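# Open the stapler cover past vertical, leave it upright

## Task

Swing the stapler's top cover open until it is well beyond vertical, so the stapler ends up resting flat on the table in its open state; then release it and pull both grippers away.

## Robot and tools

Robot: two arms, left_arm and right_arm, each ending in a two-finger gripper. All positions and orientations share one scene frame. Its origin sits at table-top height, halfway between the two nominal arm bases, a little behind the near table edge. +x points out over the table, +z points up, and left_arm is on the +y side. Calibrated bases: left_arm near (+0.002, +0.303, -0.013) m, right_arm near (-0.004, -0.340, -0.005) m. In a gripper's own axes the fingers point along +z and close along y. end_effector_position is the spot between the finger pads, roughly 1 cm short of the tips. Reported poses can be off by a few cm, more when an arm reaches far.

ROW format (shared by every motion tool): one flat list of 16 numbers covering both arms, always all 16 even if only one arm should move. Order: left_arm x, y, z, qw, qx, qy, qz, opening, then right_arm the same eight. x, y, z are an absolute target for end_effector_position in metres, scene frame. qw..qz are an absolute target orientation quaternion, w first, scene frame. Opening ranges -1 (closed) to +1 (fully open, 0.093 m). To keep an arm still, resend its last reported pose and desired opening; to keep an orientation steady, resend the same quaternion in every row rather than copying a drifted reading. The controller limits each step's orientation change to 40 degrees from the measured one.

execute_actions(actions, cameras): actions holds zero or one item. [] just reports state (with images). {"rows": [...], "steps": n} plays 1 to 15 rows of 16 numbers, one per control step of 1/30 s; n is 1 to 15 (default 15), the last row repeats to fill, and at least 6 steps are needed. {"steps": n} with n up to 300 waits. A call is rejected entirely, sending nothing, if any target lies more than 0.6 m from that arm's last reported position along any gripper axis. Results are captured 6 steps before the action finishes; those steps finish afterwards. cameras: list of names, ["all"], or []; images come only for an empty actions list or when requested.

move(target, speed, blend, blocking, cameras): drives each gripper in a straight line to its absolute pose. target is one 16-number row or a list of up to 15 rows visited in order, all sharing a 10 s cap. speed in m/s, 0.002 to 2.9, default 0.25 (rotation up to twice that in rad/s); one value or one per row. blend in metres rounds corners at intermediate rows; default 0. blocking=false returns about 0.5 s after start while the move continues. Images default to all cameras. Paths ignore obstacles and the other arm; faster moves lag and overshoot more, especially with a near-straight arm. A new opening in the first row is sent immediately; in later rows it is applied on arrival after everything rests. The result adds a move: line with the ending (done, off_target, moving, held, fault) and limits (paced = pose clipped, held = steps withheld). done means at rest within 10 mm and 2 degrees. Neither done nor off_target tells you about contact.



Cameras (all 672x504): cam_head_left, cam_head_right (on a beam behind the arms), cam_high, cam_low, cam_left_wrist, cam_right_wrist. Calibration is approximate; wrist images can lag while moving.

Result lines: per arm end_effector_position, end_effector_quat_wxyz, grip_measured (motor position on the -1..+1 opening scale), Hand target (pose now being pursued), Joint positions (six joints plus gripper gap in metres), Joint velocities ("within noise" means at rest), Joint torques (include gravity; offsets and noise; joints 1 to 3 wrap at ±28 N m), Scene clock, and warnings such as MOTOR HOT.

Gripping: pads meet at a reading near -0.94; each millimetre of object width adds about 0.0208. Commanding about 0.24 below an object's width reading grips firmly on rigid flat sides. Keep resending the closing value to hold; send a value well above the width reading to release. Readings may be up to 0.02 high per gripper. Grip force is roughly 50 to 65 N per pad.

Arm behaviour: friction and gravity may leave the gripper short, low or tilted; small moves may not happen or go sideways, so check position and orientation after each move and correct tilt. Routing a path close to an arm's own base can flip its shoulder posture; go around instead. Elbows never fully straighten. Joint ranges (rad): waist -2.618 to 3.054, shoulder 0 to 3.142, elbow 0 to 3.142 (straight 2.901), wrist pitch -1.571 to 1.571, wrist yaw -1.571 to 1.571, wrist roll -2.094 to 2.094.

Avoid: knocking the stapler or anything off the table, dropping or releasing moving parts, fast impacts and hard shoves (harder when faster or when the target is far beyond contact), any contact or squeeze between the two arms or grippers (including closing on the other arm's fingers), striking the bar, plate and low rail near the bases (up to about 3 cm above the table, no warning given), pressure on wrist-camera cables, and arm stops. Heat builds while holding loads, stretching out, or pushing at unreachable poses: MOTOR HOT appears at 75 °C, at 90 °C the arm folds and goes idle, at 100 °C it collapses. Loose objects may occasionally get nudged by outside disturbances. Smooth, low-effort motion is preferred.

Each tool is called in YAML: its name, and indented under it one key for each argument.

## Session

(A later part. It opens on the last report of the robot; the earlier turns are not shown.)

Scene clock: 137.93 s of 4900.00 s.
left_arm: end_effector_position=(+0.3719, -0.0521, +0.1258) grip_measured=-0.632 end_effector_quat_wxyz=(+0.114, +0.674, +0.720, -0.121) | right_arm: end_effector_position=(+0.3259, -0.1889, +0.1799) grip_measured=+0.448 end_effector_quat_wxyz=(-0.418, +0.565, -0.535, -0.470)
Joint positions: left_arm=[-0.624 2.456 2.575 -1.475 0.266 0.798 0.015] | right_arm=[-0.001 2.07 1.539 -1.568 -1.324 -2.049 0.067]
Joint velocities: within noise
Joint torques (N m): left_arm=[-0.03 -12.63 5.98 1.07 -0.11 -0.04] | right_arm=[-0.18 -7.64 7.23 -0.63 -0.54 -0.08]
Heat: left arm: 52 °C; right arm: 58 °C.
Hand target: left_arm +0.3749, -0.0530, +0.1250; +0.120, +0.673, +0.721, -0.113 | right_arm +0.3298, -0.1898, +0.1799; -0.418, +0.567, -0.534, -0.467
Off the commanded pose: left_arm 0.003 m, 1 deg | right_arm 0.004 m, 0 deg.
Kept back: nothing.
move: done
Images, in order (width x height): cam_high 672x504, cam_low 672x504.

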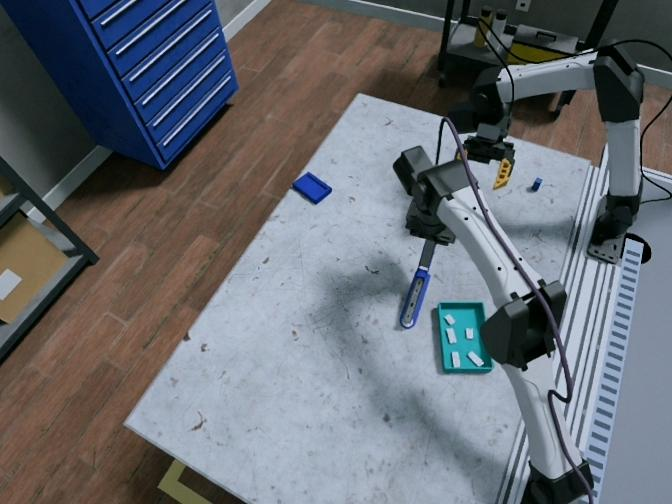

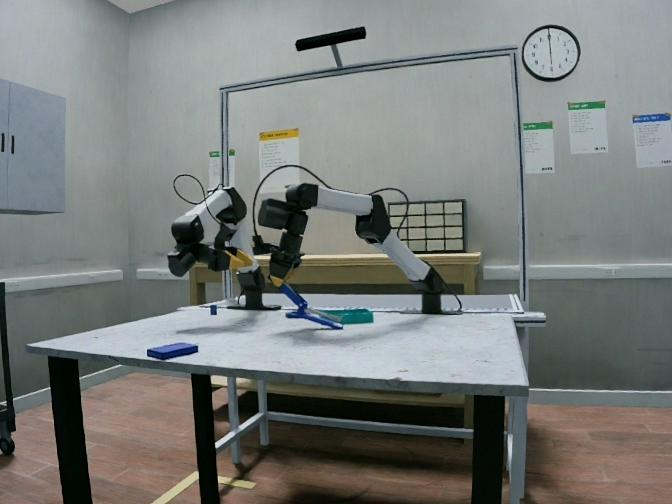

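move:
  target:
    - [0.375,-0.056,0.110,0.1207,0.6726,0.7214,-0.1125,-0.8,0.3299,-0.1898,0.1799,-0.418,0.567,-0.534,-0.467,0.45]
  speed: 0.03
  cameras: ["cam_low"]

zoom_image:
  camera: "cam_low"
  region: [220, 210, 400, 345]

Scene clock: 139.07 s of 4900.00 s.
left_arm: end_effector_position=(+0.3724, -0.0561, +0.0969) grip_measured=-0.632 end_effector_quat_wxyz=(+0.102, +0.674, +0.721, -0.122) | right_arm: end_effector_position=(+0.3259, -0.1889, +0.1799) grip_measured=+0.448 end_effector_quat_wxyz=(-0.418, +0.565, -0.535, -0.470)
Joint positions: left_arm=[-0.631 2.456 2.46 -1.384 0.265 0.794 0.015] | right_arm=[-0.001 2.07 1.539 -1.568 -1.324 -2.049 0.067]
Joint velocities: within noise
Joint torques (N m): left_arm=[0.09 -15.1 6.24 0.96 -0.11 -0.05] | right_arm=[-0.25 -7.53 7.05 -0.61 -0.57 -0.1]
Heat: left arm: 52 °C; right arm: 58 °C.
Hand target: left_arm +0.3750, -0.0559, +0.1100; +0.120, +0.673, +0.721, -0.113 | right_arm +0.3298, -0.1898, +0.1799; -0.418, +0.567, -0.534, -0.467
Off the commanded pose: left_arm 0.013 m, 2 deg | right_arm 0.004 m, 0 deg.
Kept back: nothing.
move: off_target (left_arm)
Images, in order (width x height): cam_low 672x504.

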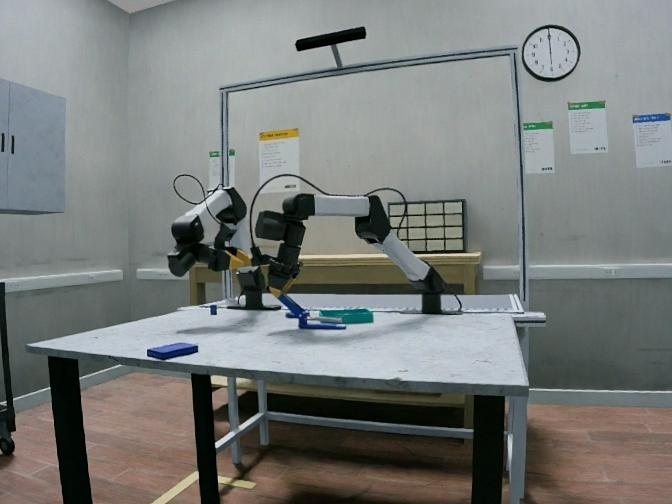

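Scaled by 2.800.

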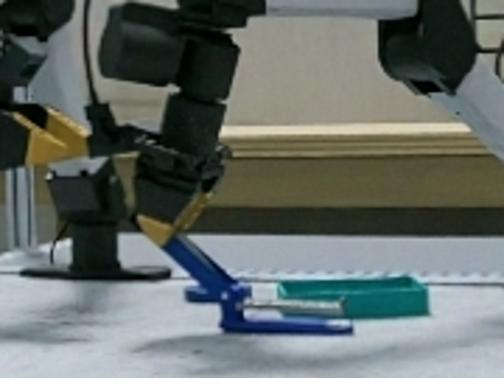

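execute_actions:
  actions:
    - {"rows":[[0.375,-0.056,0.110,0.1207,0.6726,0.7214,-0.1125,-0.70,0.3299,-0.1898,0.1799,-0.418,0.567,-0.534,-0.467,0.45],[0.375,-0.056,0.110,0.1207,0.6726,0.7214,-0.1125,-0.66,0.3299,-0.1898,0.1799,-0.418,0.567,-0.534,-0.467,0.45],[0.375,-0.056,0.110,0.1207,0.6726,0.7214,-0.1125,-0.63,0.3299,-0.1898,0.1799,-0.418,0.567,-0.534,-0.467,0.45],[0.375,-0.056,0.110,0.1207,0.6726,0.7214,-0.1125,-0.60,0.3299,-0.1898,0.1799,-0.418,0.567,-0.534,-0.467,0.45],[0.375,-0.056,0.110,0.1207,0.6726,0.7214,-0.1125,-0.58,0.3299,-0.1898,0.1799,-0.418,0.567,-0.534,-0.467,0.45]],"steps":15}
  cameras: ["cam_low","cam_left_wrist"]

zoom_image:
  camera: "cam_low"
  region: [240, 260, 360, 350]

Scene clock: 140.07 s of 4900.00 s.
left_arm: end_effector_position=(+0.3727, -0.0562, +0.0967) grip_measured=-0.574 end_effector_quat_wxyz=(+0.102, +0.674, +0.722, -0.121) | right_arm: end_effector_position=(+0.3259, -0.1889, +0.1799) grip_measured=+0.448 end_effector_quat_wxyz=(-0.418, +0.565, -0.535, -0.470)
Joint positions: left_arm=[-0.631 2.456 2.459 -1.382 0.264 0.793 0.018] | right_arm=[-0.001 2.07 1.539 -1.568 -1.324 -2.049 0.067]
Joint velocities: within noise
Joint torques (N m): left_arm=[0.14 -15.1 6.22 0.97 -0.11 -0.06] | right_arm=[-0.25 -7.65 6.98 -0.62 -0.56 -0.09]
Heat: left arm: 52 °C; right arm: 58 °C.
Steps of this call (1-21: nothing new was sent; 22-30: this action's first 9). Readings (end_effector_position of left_arm | right_arm):
22: (+0.3726, -0.0562, +0.0968) | (+0.3259, -0.1889, +0.1799)
23: (+0.3726, -0.0562, +0.0968) | (+0.3259, -0.1889, +0.1799)
25: (+0.3726, -0.0562, +0.0968) | (+0.3259, -0.1889, +0.1799)
29: (+0.3727, -0.0562, +0.0967) | (+0.3259, -0.1889, +0.1799)
30: the state above
camera_calibration:
cam_left_wrist: T_world_to_cam=[[-0.997238, -0.0680754, 0.0296974, 0.365675], [-0.0636981, 0.989549, 0.129363, 0.102622], [-0.0381935, 0.127114, -0.991152, 0.201286], [0, 0, 0, 1]] pos_world=[0.378889, -0.102243, 0.17537]
Images, in order (width x height): cam_low 672x504, cam_left_wrist 672x504.

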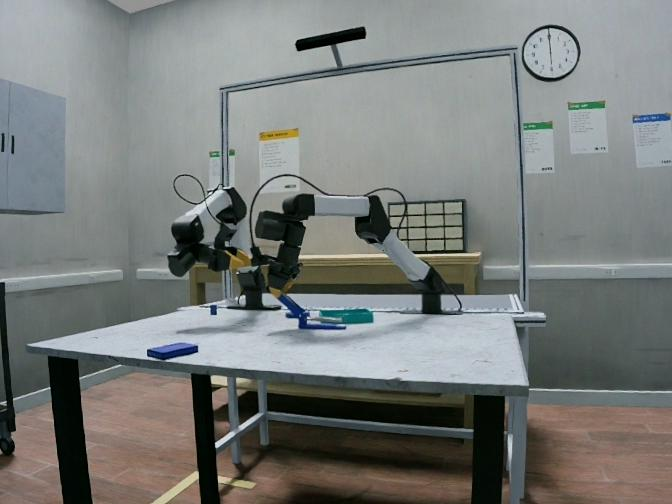

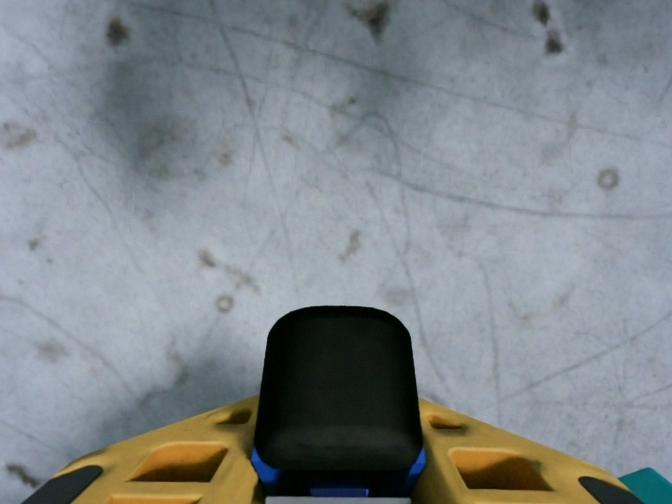

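Scaled by 4.200.

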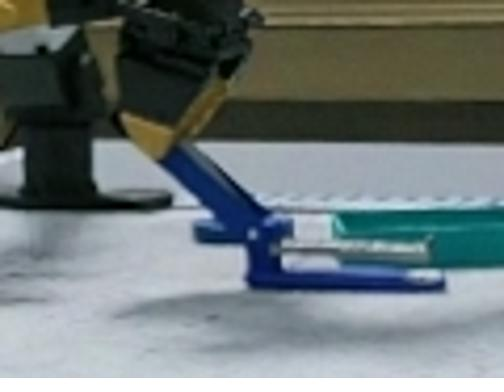

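move:
  target:
    - [0.375,-0.056,0.108,0.1207,0.6726,0.7214,-0.1125,-0.56,0.3299,-0.1898,0.1799,-0.418,0.567,-0.534,-0.467,0.45]
    - [0.375,-0.056,0.105,0.1207,0.6726,0.7214,-0.1125,-0.53,0.3299,-0.1898,0.1799,-0.418,0.567,-0.534,-0.467,0.45]
  speed: 0.02
  cameras: ["cam_low","cam_high","cam_head_left"]

zoom_image:
  camera: "cam_low"
  region: [240, 260, 360, 350]

Scene clock: 142.40 s of 4900.00 s.
left_arm: end_effector_position=(+0.3730, -0.0564, +0.0939) grip_measured=-0.530 end_effector_quat_wxyz=(+0.104, +0.673, +0.722, -0.121) | right_arm: end_effector_position=(+0.3259, -0.1889, +0.1799) grip_measured=+0.448 end_effector_quat_wxyz=(-0.418, +0.565, -0.535, -0.470)
Joint positions: left_arm=[-0.631 2.445 2.427 -1.357 0.264 0.791 0.02] | right_arm=[-0.001 2.07 1.539 -1.568 -1.324 -2.049 0.067]
Joint velocities: left_arm=[0.002 -0.012 0.007 0.051 0.007 -0.051 -0.005] | right_arm=[within noise]
Joint torques (N m): left_arm=[0.12 -14.97 5.72 1.01 -0.11 -0.05] | right_arm=[-0.25 -7.68 7.12 -0.61 -0.56 -0.11]
Heat: left arm: 53 °C; right arm: 57 °C.
Hand target: left_arm +0.3750, -0.0560, +0.1051; +0.120, +0.673, +0.721, -0.113 | right_arm +0.3298, -0.1898, +0.1799; -0.418, +0.567, -0.534, -0.467
Off your previous action's commanded pose at its last step (step 6 of this call): left_arm 0.013 m, 2 deg | right_arm 0.004 m, 0 deg.
Off the commanded pose: left_arm 0.011 m, 2 deg | right_arm 0.004 m, 0 deg.
Kept back: nothing.
move: off_target (left_arm); target 2's new opening was sent with left_arm's hand 0.011 m and 2 deg from that target
Images, in order (width x height): cam_head_left 672x504, cam_high 672x504, cam_low 672x504.

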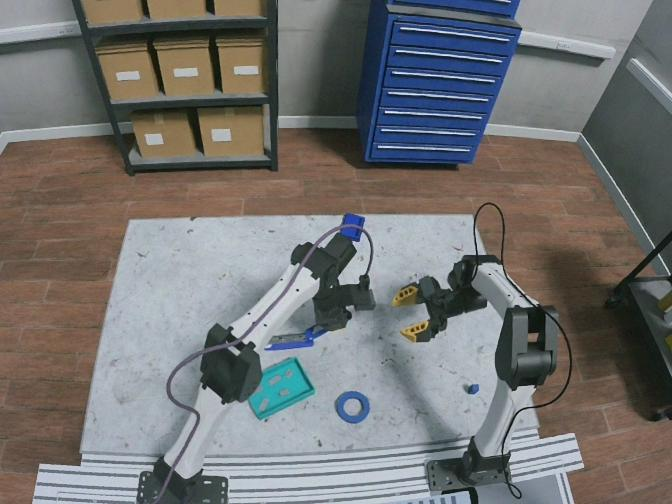

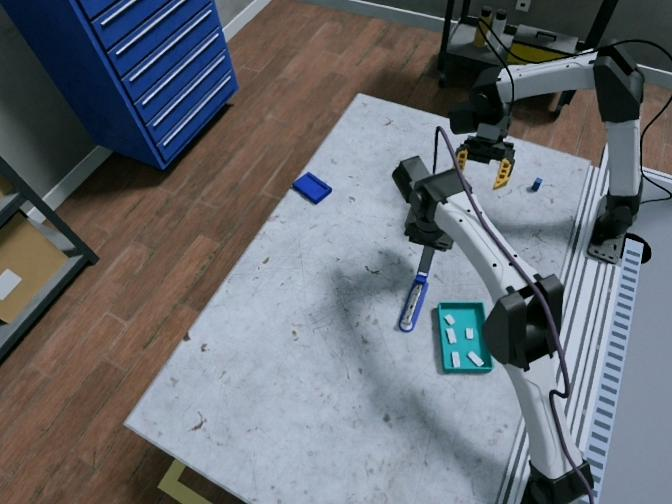

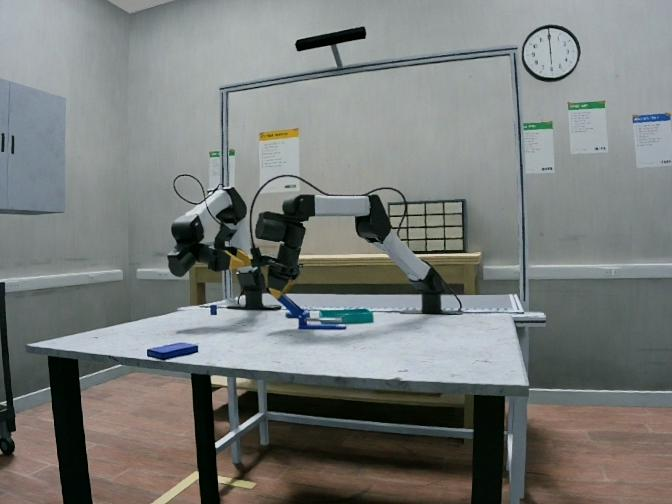

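Scaled by 4.200.

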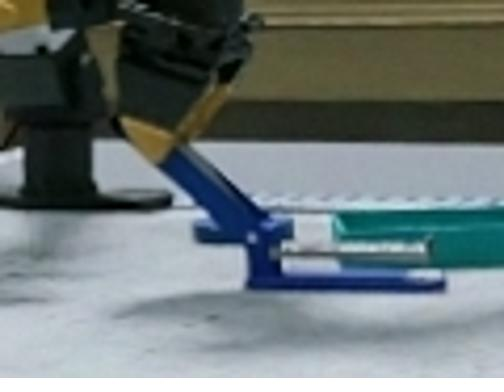

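move:
  target:
    - [0.375,-0.056,0.105,0.1207,0.6726,0.7214,-0.1125,-0.48,0.3299,-0.1898,0.1799,-0.418,0.567,-0.534,-0.467,0.45]
    - [0.375,-0.056,0.106,0.1207,0.6726,0.7214,-0.1125,-0.4,0.3299,-0.1898,0.1799,-0.418,0.567,-0.534,-0.467,0.45]
    - [0.375,-0.056,0.107,0.1207,0.6726,0.7214,-0.1125,0.2,0.3299,-0.1898,0.1799,-0.418,0.567,-0.534,-0.467,0.45]
  speed: 0.02
  cameras: ["cam_low","cam_high","cam_left_wrist"]

zoom_image:
  camera: "cam_low"
  region: [240, 260, 360, 350]

Scene clock: 145.97 s of 4900.00 s.
left_arm: end_effector_position=(+0.3731, -0.0565, +0.0940) grip_measured=+0.198 end_effector_quat_wxyz=(+0.105, +0.673, +0.722, -0.121) | right_arm: end_effector_position=(+0.3259, -0.1889, +0.1799) grip_measured=+0.448 end_effector_quat_wxyz=(-0.418, +0.565, -0.535, -0.470)
Joint positions: left_arm=[-0.631 2.445 2.427 -1.356 0.264 0.791 0.055] | right_arm=[-0.001 2.07 1.539 -1.568 -1.324 -2.049 0.067]
Joint velocities: within noise
Joint torques (N m): left_arm=[0.1 -14.79 6.87 0.9 -0.11 -0.04] | right_arm=[-0.24 -7.6 7.01 -0.61 -0.56 -0.09]
Heat: left arm: 54 °C; right arm: 57 °C.
Hand target: left_arm +0.3750, -0.0560, +0.1071; +0.120, +0.673, +0.721, -0.113 | right_arm +0.3298, -0.1898, +0.1799; -0.418, +0.567, -0.534, -0.467
Off the commanded pose: left_arm 0.013 m, 2 deg | right_arm 0.004 m, 0 deg.
Kept back: nothing.
move: off_target (left_arm); target 2's new opening was sent with left_arm's hand 0.012 m and 2 deg from that target; target 3's new opening was sent with left_arm's hand 0.013 m and 2 deg from that target
camera_calibration:
cam_left_wrist: T_world_to_cam=[[-0.997209, -0.0697201, 0.0266926, 0.366375], [-0.0658282, 0.989828, 0.126121, 0.104464], [-0.0352142, 0.124012, -0.991656, 0.197371], [0, 0, 0, 1]] pos_world=[0.37918, -0.102334, 0.172769]
Images, in order (width x height): cam_high 672x504, cam_low 672x504, cam_left_wrist 672x504.

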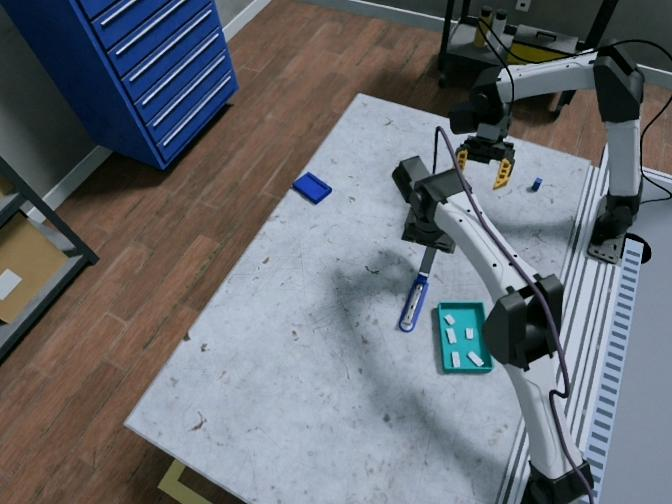

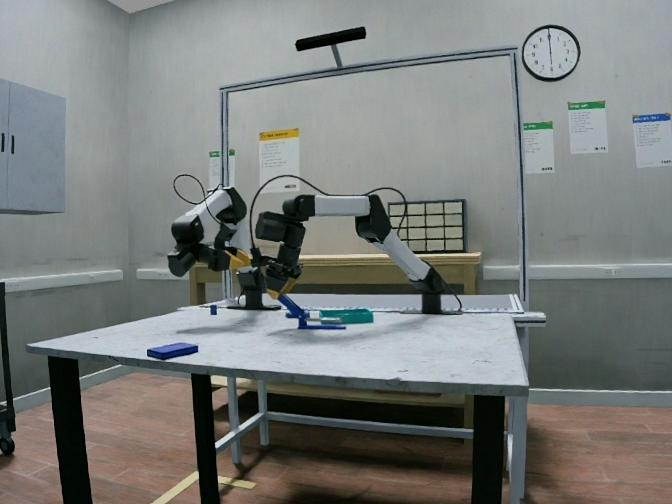

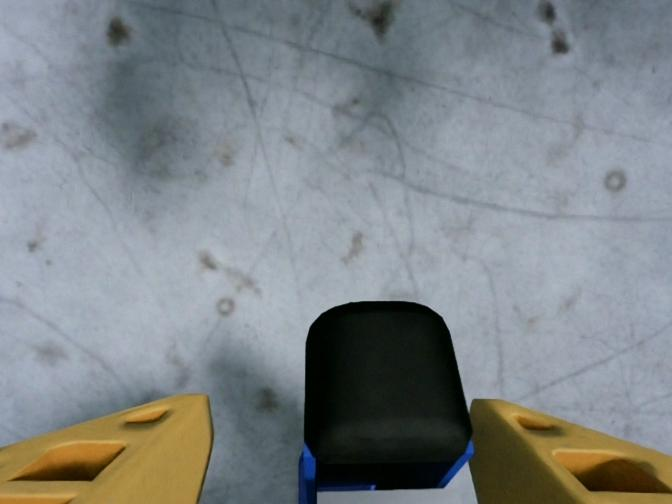

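Scaled by 4.200.

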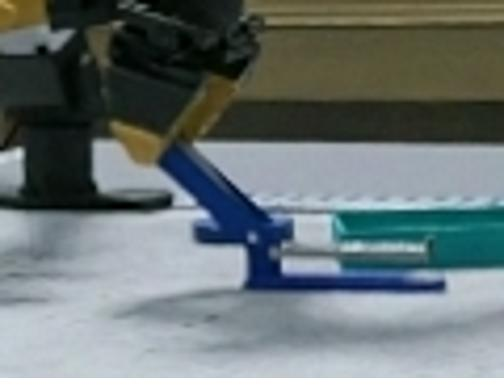

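move:
  target:
    - [0.375,-0.056,0.107,0.1207,0.6726,0.7214,-0.1125,0.9,0.3299,-0.1898,0.1799,-0.418,0.567,-0.534,-0.467,0.45]
  speed: 0.02
  cameras: ["cam_low","cam_left_wrist"]

zoom_image:
  camera: "cam_low"
  region: [240, 260, 360, 350]

Scene clock: 147.40 s of 4900.00 s.
left_arm: end_effector_position=(+0.3731, -0.0565, +0.0940) grip_measured=+0.898 end_effector_quat_wxyz=(+0.105, +0.673, +0.722, -0.121) | right_arm: end_effector_position=(+0.3259, -0.1889, +0.1799) grip_measured=+0.448 end_effector_quat_wxyz=(-0.418, +0.565, -0.535, -0.470)
Joint positions: left_arm=[-0.631 2.445 2.427 -1.356 0.264 0.791 0.088] | right_arm=[-0.001 2.07 1.539 -1.568 -1.324 -2.049 0.067]
Joint velocities: within noise
Joint torques (N m): left_arm=[0.12 -14.82 6.86 0.9 -0.11 -0.04] | right_arm=[-0.18 -7.58 7.02 -0.61 -0.54 -0.11]
Heat: left arm: 54 °C; right arm: 57 °C.
Hand target: left_arm +0.3750, -0.0560, +0.1071; +0.120, +0.673, +0.721, -0.113 | right_arm +0.3298, -0.1898, +0.1799; -0.418, +0.567, -0.534, -0.467
Off the commanded pose: left_arm 0.013 m, 2 deg | right_arm 0.004 m, 0 deg.
Kept back: nothing.
move: off_target (left_arm)
camera_calibration:
cam_left_wrist: T_world_to_cam=[[-0.997209, -0.0697201, 0.0266926, 0.366375], [-0.0658282, 0.989828, 0.126121, 0.104464], [-0.0352142, 0.124012, -0.991656, 0.197371], [0, 0, 0, 1]] pos_world=[0.37918, -0.102334, 0.172769]
Images, in order (width x height): cam_low 672x504, cam_left_wrist 672x504.

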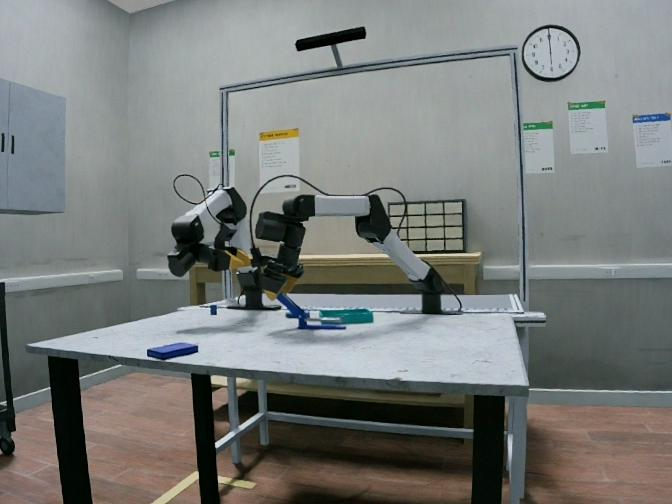

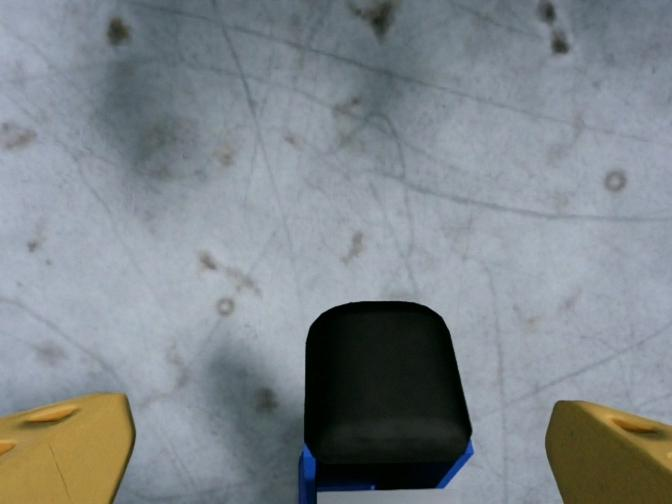

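Scaled by 4.200.

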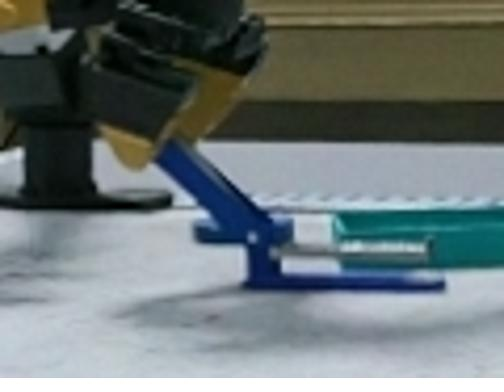

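move:
  target:
    - [0.372,-0.056,0.190,0.1207,0.6726,0.7214,-0.1125,0.9,0.3299,-0.1898,0.1799,-0.418,0.567,-0.534,-0.467,0.45]
    - [0.36,-0.040,0.250,0.2199,0.6504,0.6975,-0.2051,0.9,0.3299,-0.1898,0.1799,-0.418,0.567,-0.534,-0.467,0.45]
  speed: 0.06
  cameras: ["cam_low","cam_left_wrist","cam_high"]

zoom_image:
  camera: "cam_low"
  region: [240, 260, 360, 350]

Scene clock: 151.83 s of 4900.00 s.
left_arm: end_effector_position=(+0.3670, -0.0463, +0.2395) grip_measured=+0.898 end_effector_quat_wxyz=(+0.229, +0.646, +0.700, -0.199) | right_arm: end_effector_position=(+0.3259, -0.1889, +0.1799) grip_measured=+0.448 end_effector_quat_wxyz=(-0.418, +0.565, -0.535, -0.470)
Joint positions: left_arm=[-0.56 2.338 2.746 -1.541 0.457 0.774 0.088] | right_arm=[-0.001 2.07 1.539 -1.568 -1.324 -2.049 0.067]
Joint velocities: within noise
Joint torques (N m): left_arm=[0.98 -13.61 5.05 1.09 0.38 0.06] | right_arm=[-0.18 -7.6 7.15 -0.63 -0.51 -0.1]
Heat: left arm: 56 °C; right arm: 57 °C.
Hand target: left_arm +0.3601, -0.0404, +0.2495; +0.230, +0.647, +0.697, -0.205 | right_arm +0.3298, -0.1898, +0.1799; -0.418, +0.567, -0.534, -0.467
Off the commanded pose: left_arm 0.014 m, 1 deg | right_arm 0.004 m, 0 deg.
joint sent to its limit (left arm) — joint 4 (wrist pitch), lower limit.
Kept back: nothing.
move: off_target (left_arm)
camera_calibration:
cam_left_wrist: T_world_to_cam=[[-0.995488, -0.0920283, -0.0231241, 0.367314], [-0.0868121, 0.981681, -0.169606, 0.153854], [0.038309, -0.166833, -0.985241, 0.298237], [0, 0, 0, 1]] pos_world=[0.367588, -0.0674768, 0.328424]
Images, in order (width x height): cam_high 672x504, cam_low 672x504, cam_left_wrist 672x504.

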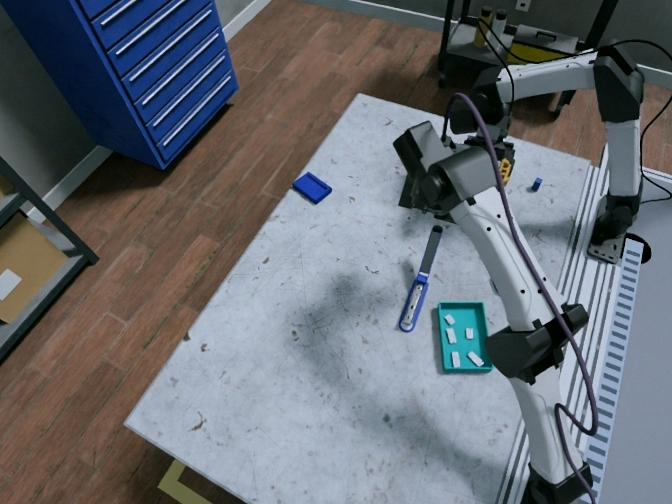

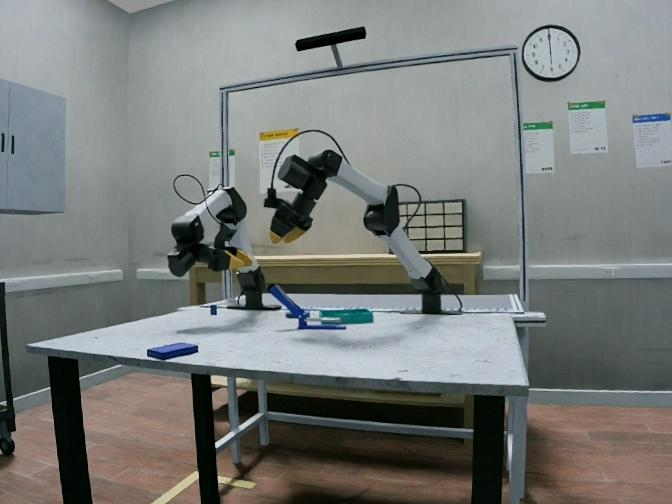

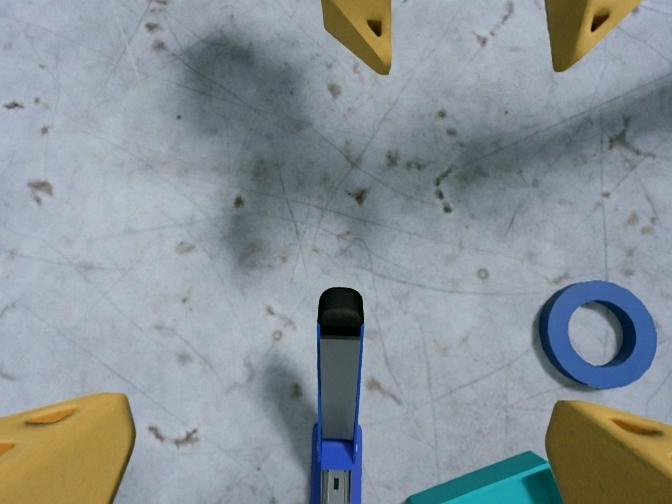

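Scaled by 4.200.

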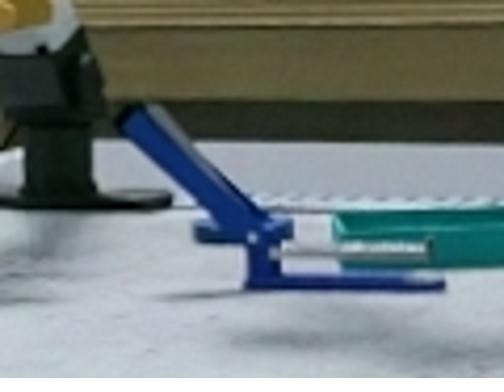

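Standing open and flat. Retreat the left arm clear.

move:
  target:
    - [0.27,0.15,0.25,0.2199,0.6504,0.6975,-0.2051,0.5,0.3299,-0.1898,0.1799,-0.418,0.567,-0.534,-0.467,0.45]
  speed: 0.12

zoom_image:
  camera: "cam_low"
  region: [240, 260, 360, 350]

Scene clock: 154.33 s of 4900.00 s.
left_arm: end_effector_position=(+0.2781, +0.1495, +0.2497) grip_measured=+0.502 end_effector_quat_wxyz=(+0.223, +0.649, +0.700, -0.195) | right_arm: end_effector_position=(+0.3259, -0.1889, +0.1799) grip_measured=+0.448 end_effector_quat_wxyz=(-0.418, +0.565, -0.535, -0.470)
Joint positions: left_arm=[-0.155 1.594 1.74 -1.515 0.576 1.226 0.069] | right_arm=[-0.001 2.07 1.539 -1.568 -1.324 -2.049 0.067]
Joint velocities: within noise
Joint torques (N m): left_arm=[0.68 -6.91 5.45 0.58 0.53 0.07] | right_arm=[-0.23 -7.62 7.08 -0.61 -0.54 -0.11]
Heat: left arm: 56 °C; right arm: 57 °C.
Hand target: left_arm +0.2702, +0.1500, +0.2501; +0.220, +0.650, +0.698, -0.205 | right_arm +0.3298, -0.1898, +0.1799; -0.418, +0.567, -0.534, -0.467
Off the commanded pose: left_arm 0.008 m, 1 deg | right_arm 0.004 m, 0 deg.
Kept back: nothing.
move: done
camera_calibration:
cam_left_wrist: T_world_to_cam=[[-0.995963, -0.0870647, -0.0218404, 0.29623], [-0.08268, 0.984541, -0.154413, -0.0498208], [0.0349467, -0.151984, -0.987765, 0.343777], [0, 0, 0, 1]] pos_world=[0.278901, 0.12709, 0.338347]
cam_right_wrist: T_world_to_cam=[[0.995947, 0.0659912, -0.0611052, -0.298911], [-0.00911271, -0.601881, -0.798534, 0.0741262], [-0.0894742, 0.795855, -0.59884, 0.368413], [0, 0, 0, 1]] pos_world=[0.331339, -0.228863, 0.261548]

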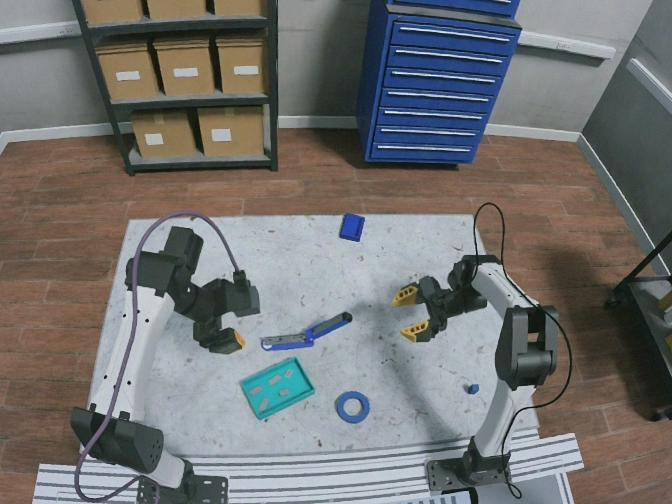

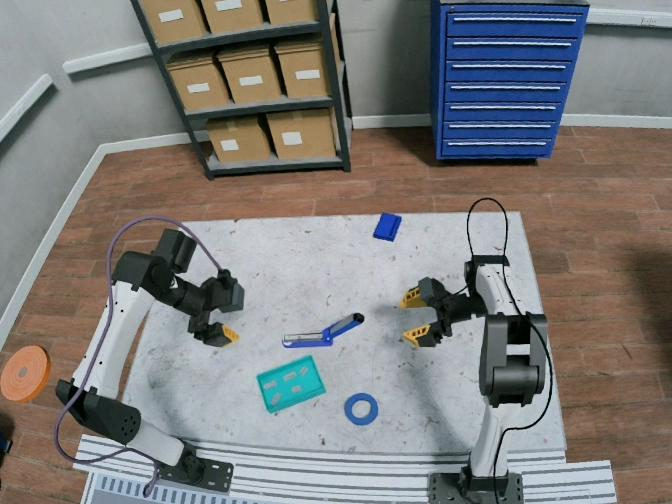

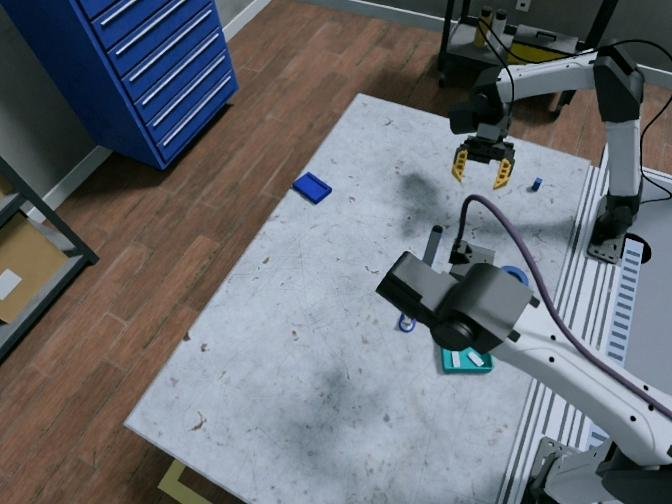

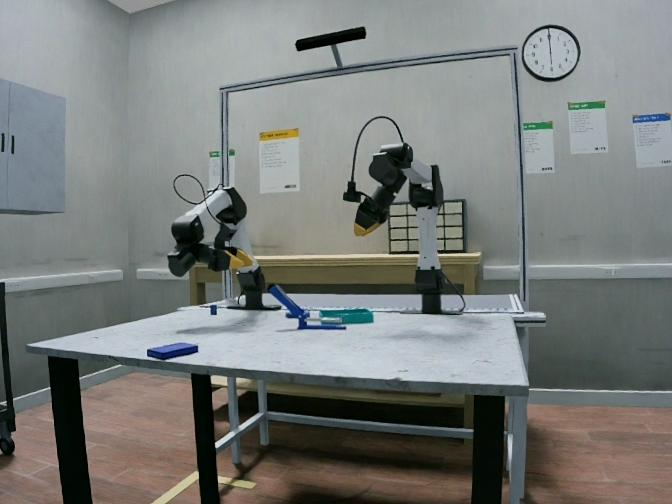

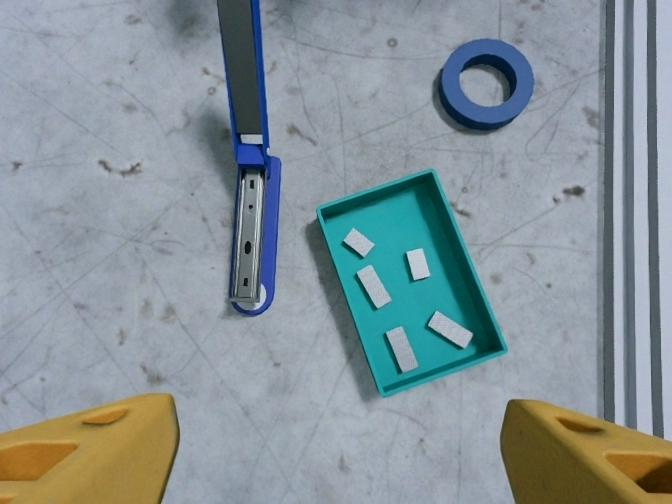

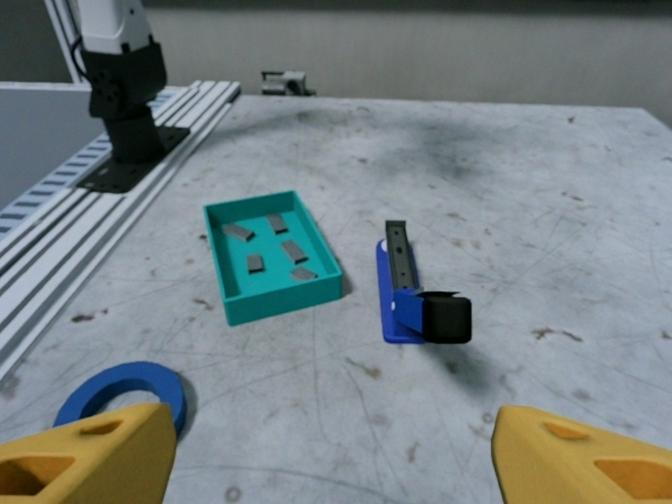

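Scaled by 4.200.

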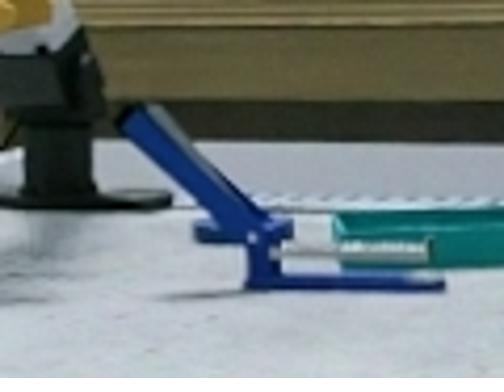

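finished_scene:
  scene: 2

The scene is finished: the task was done.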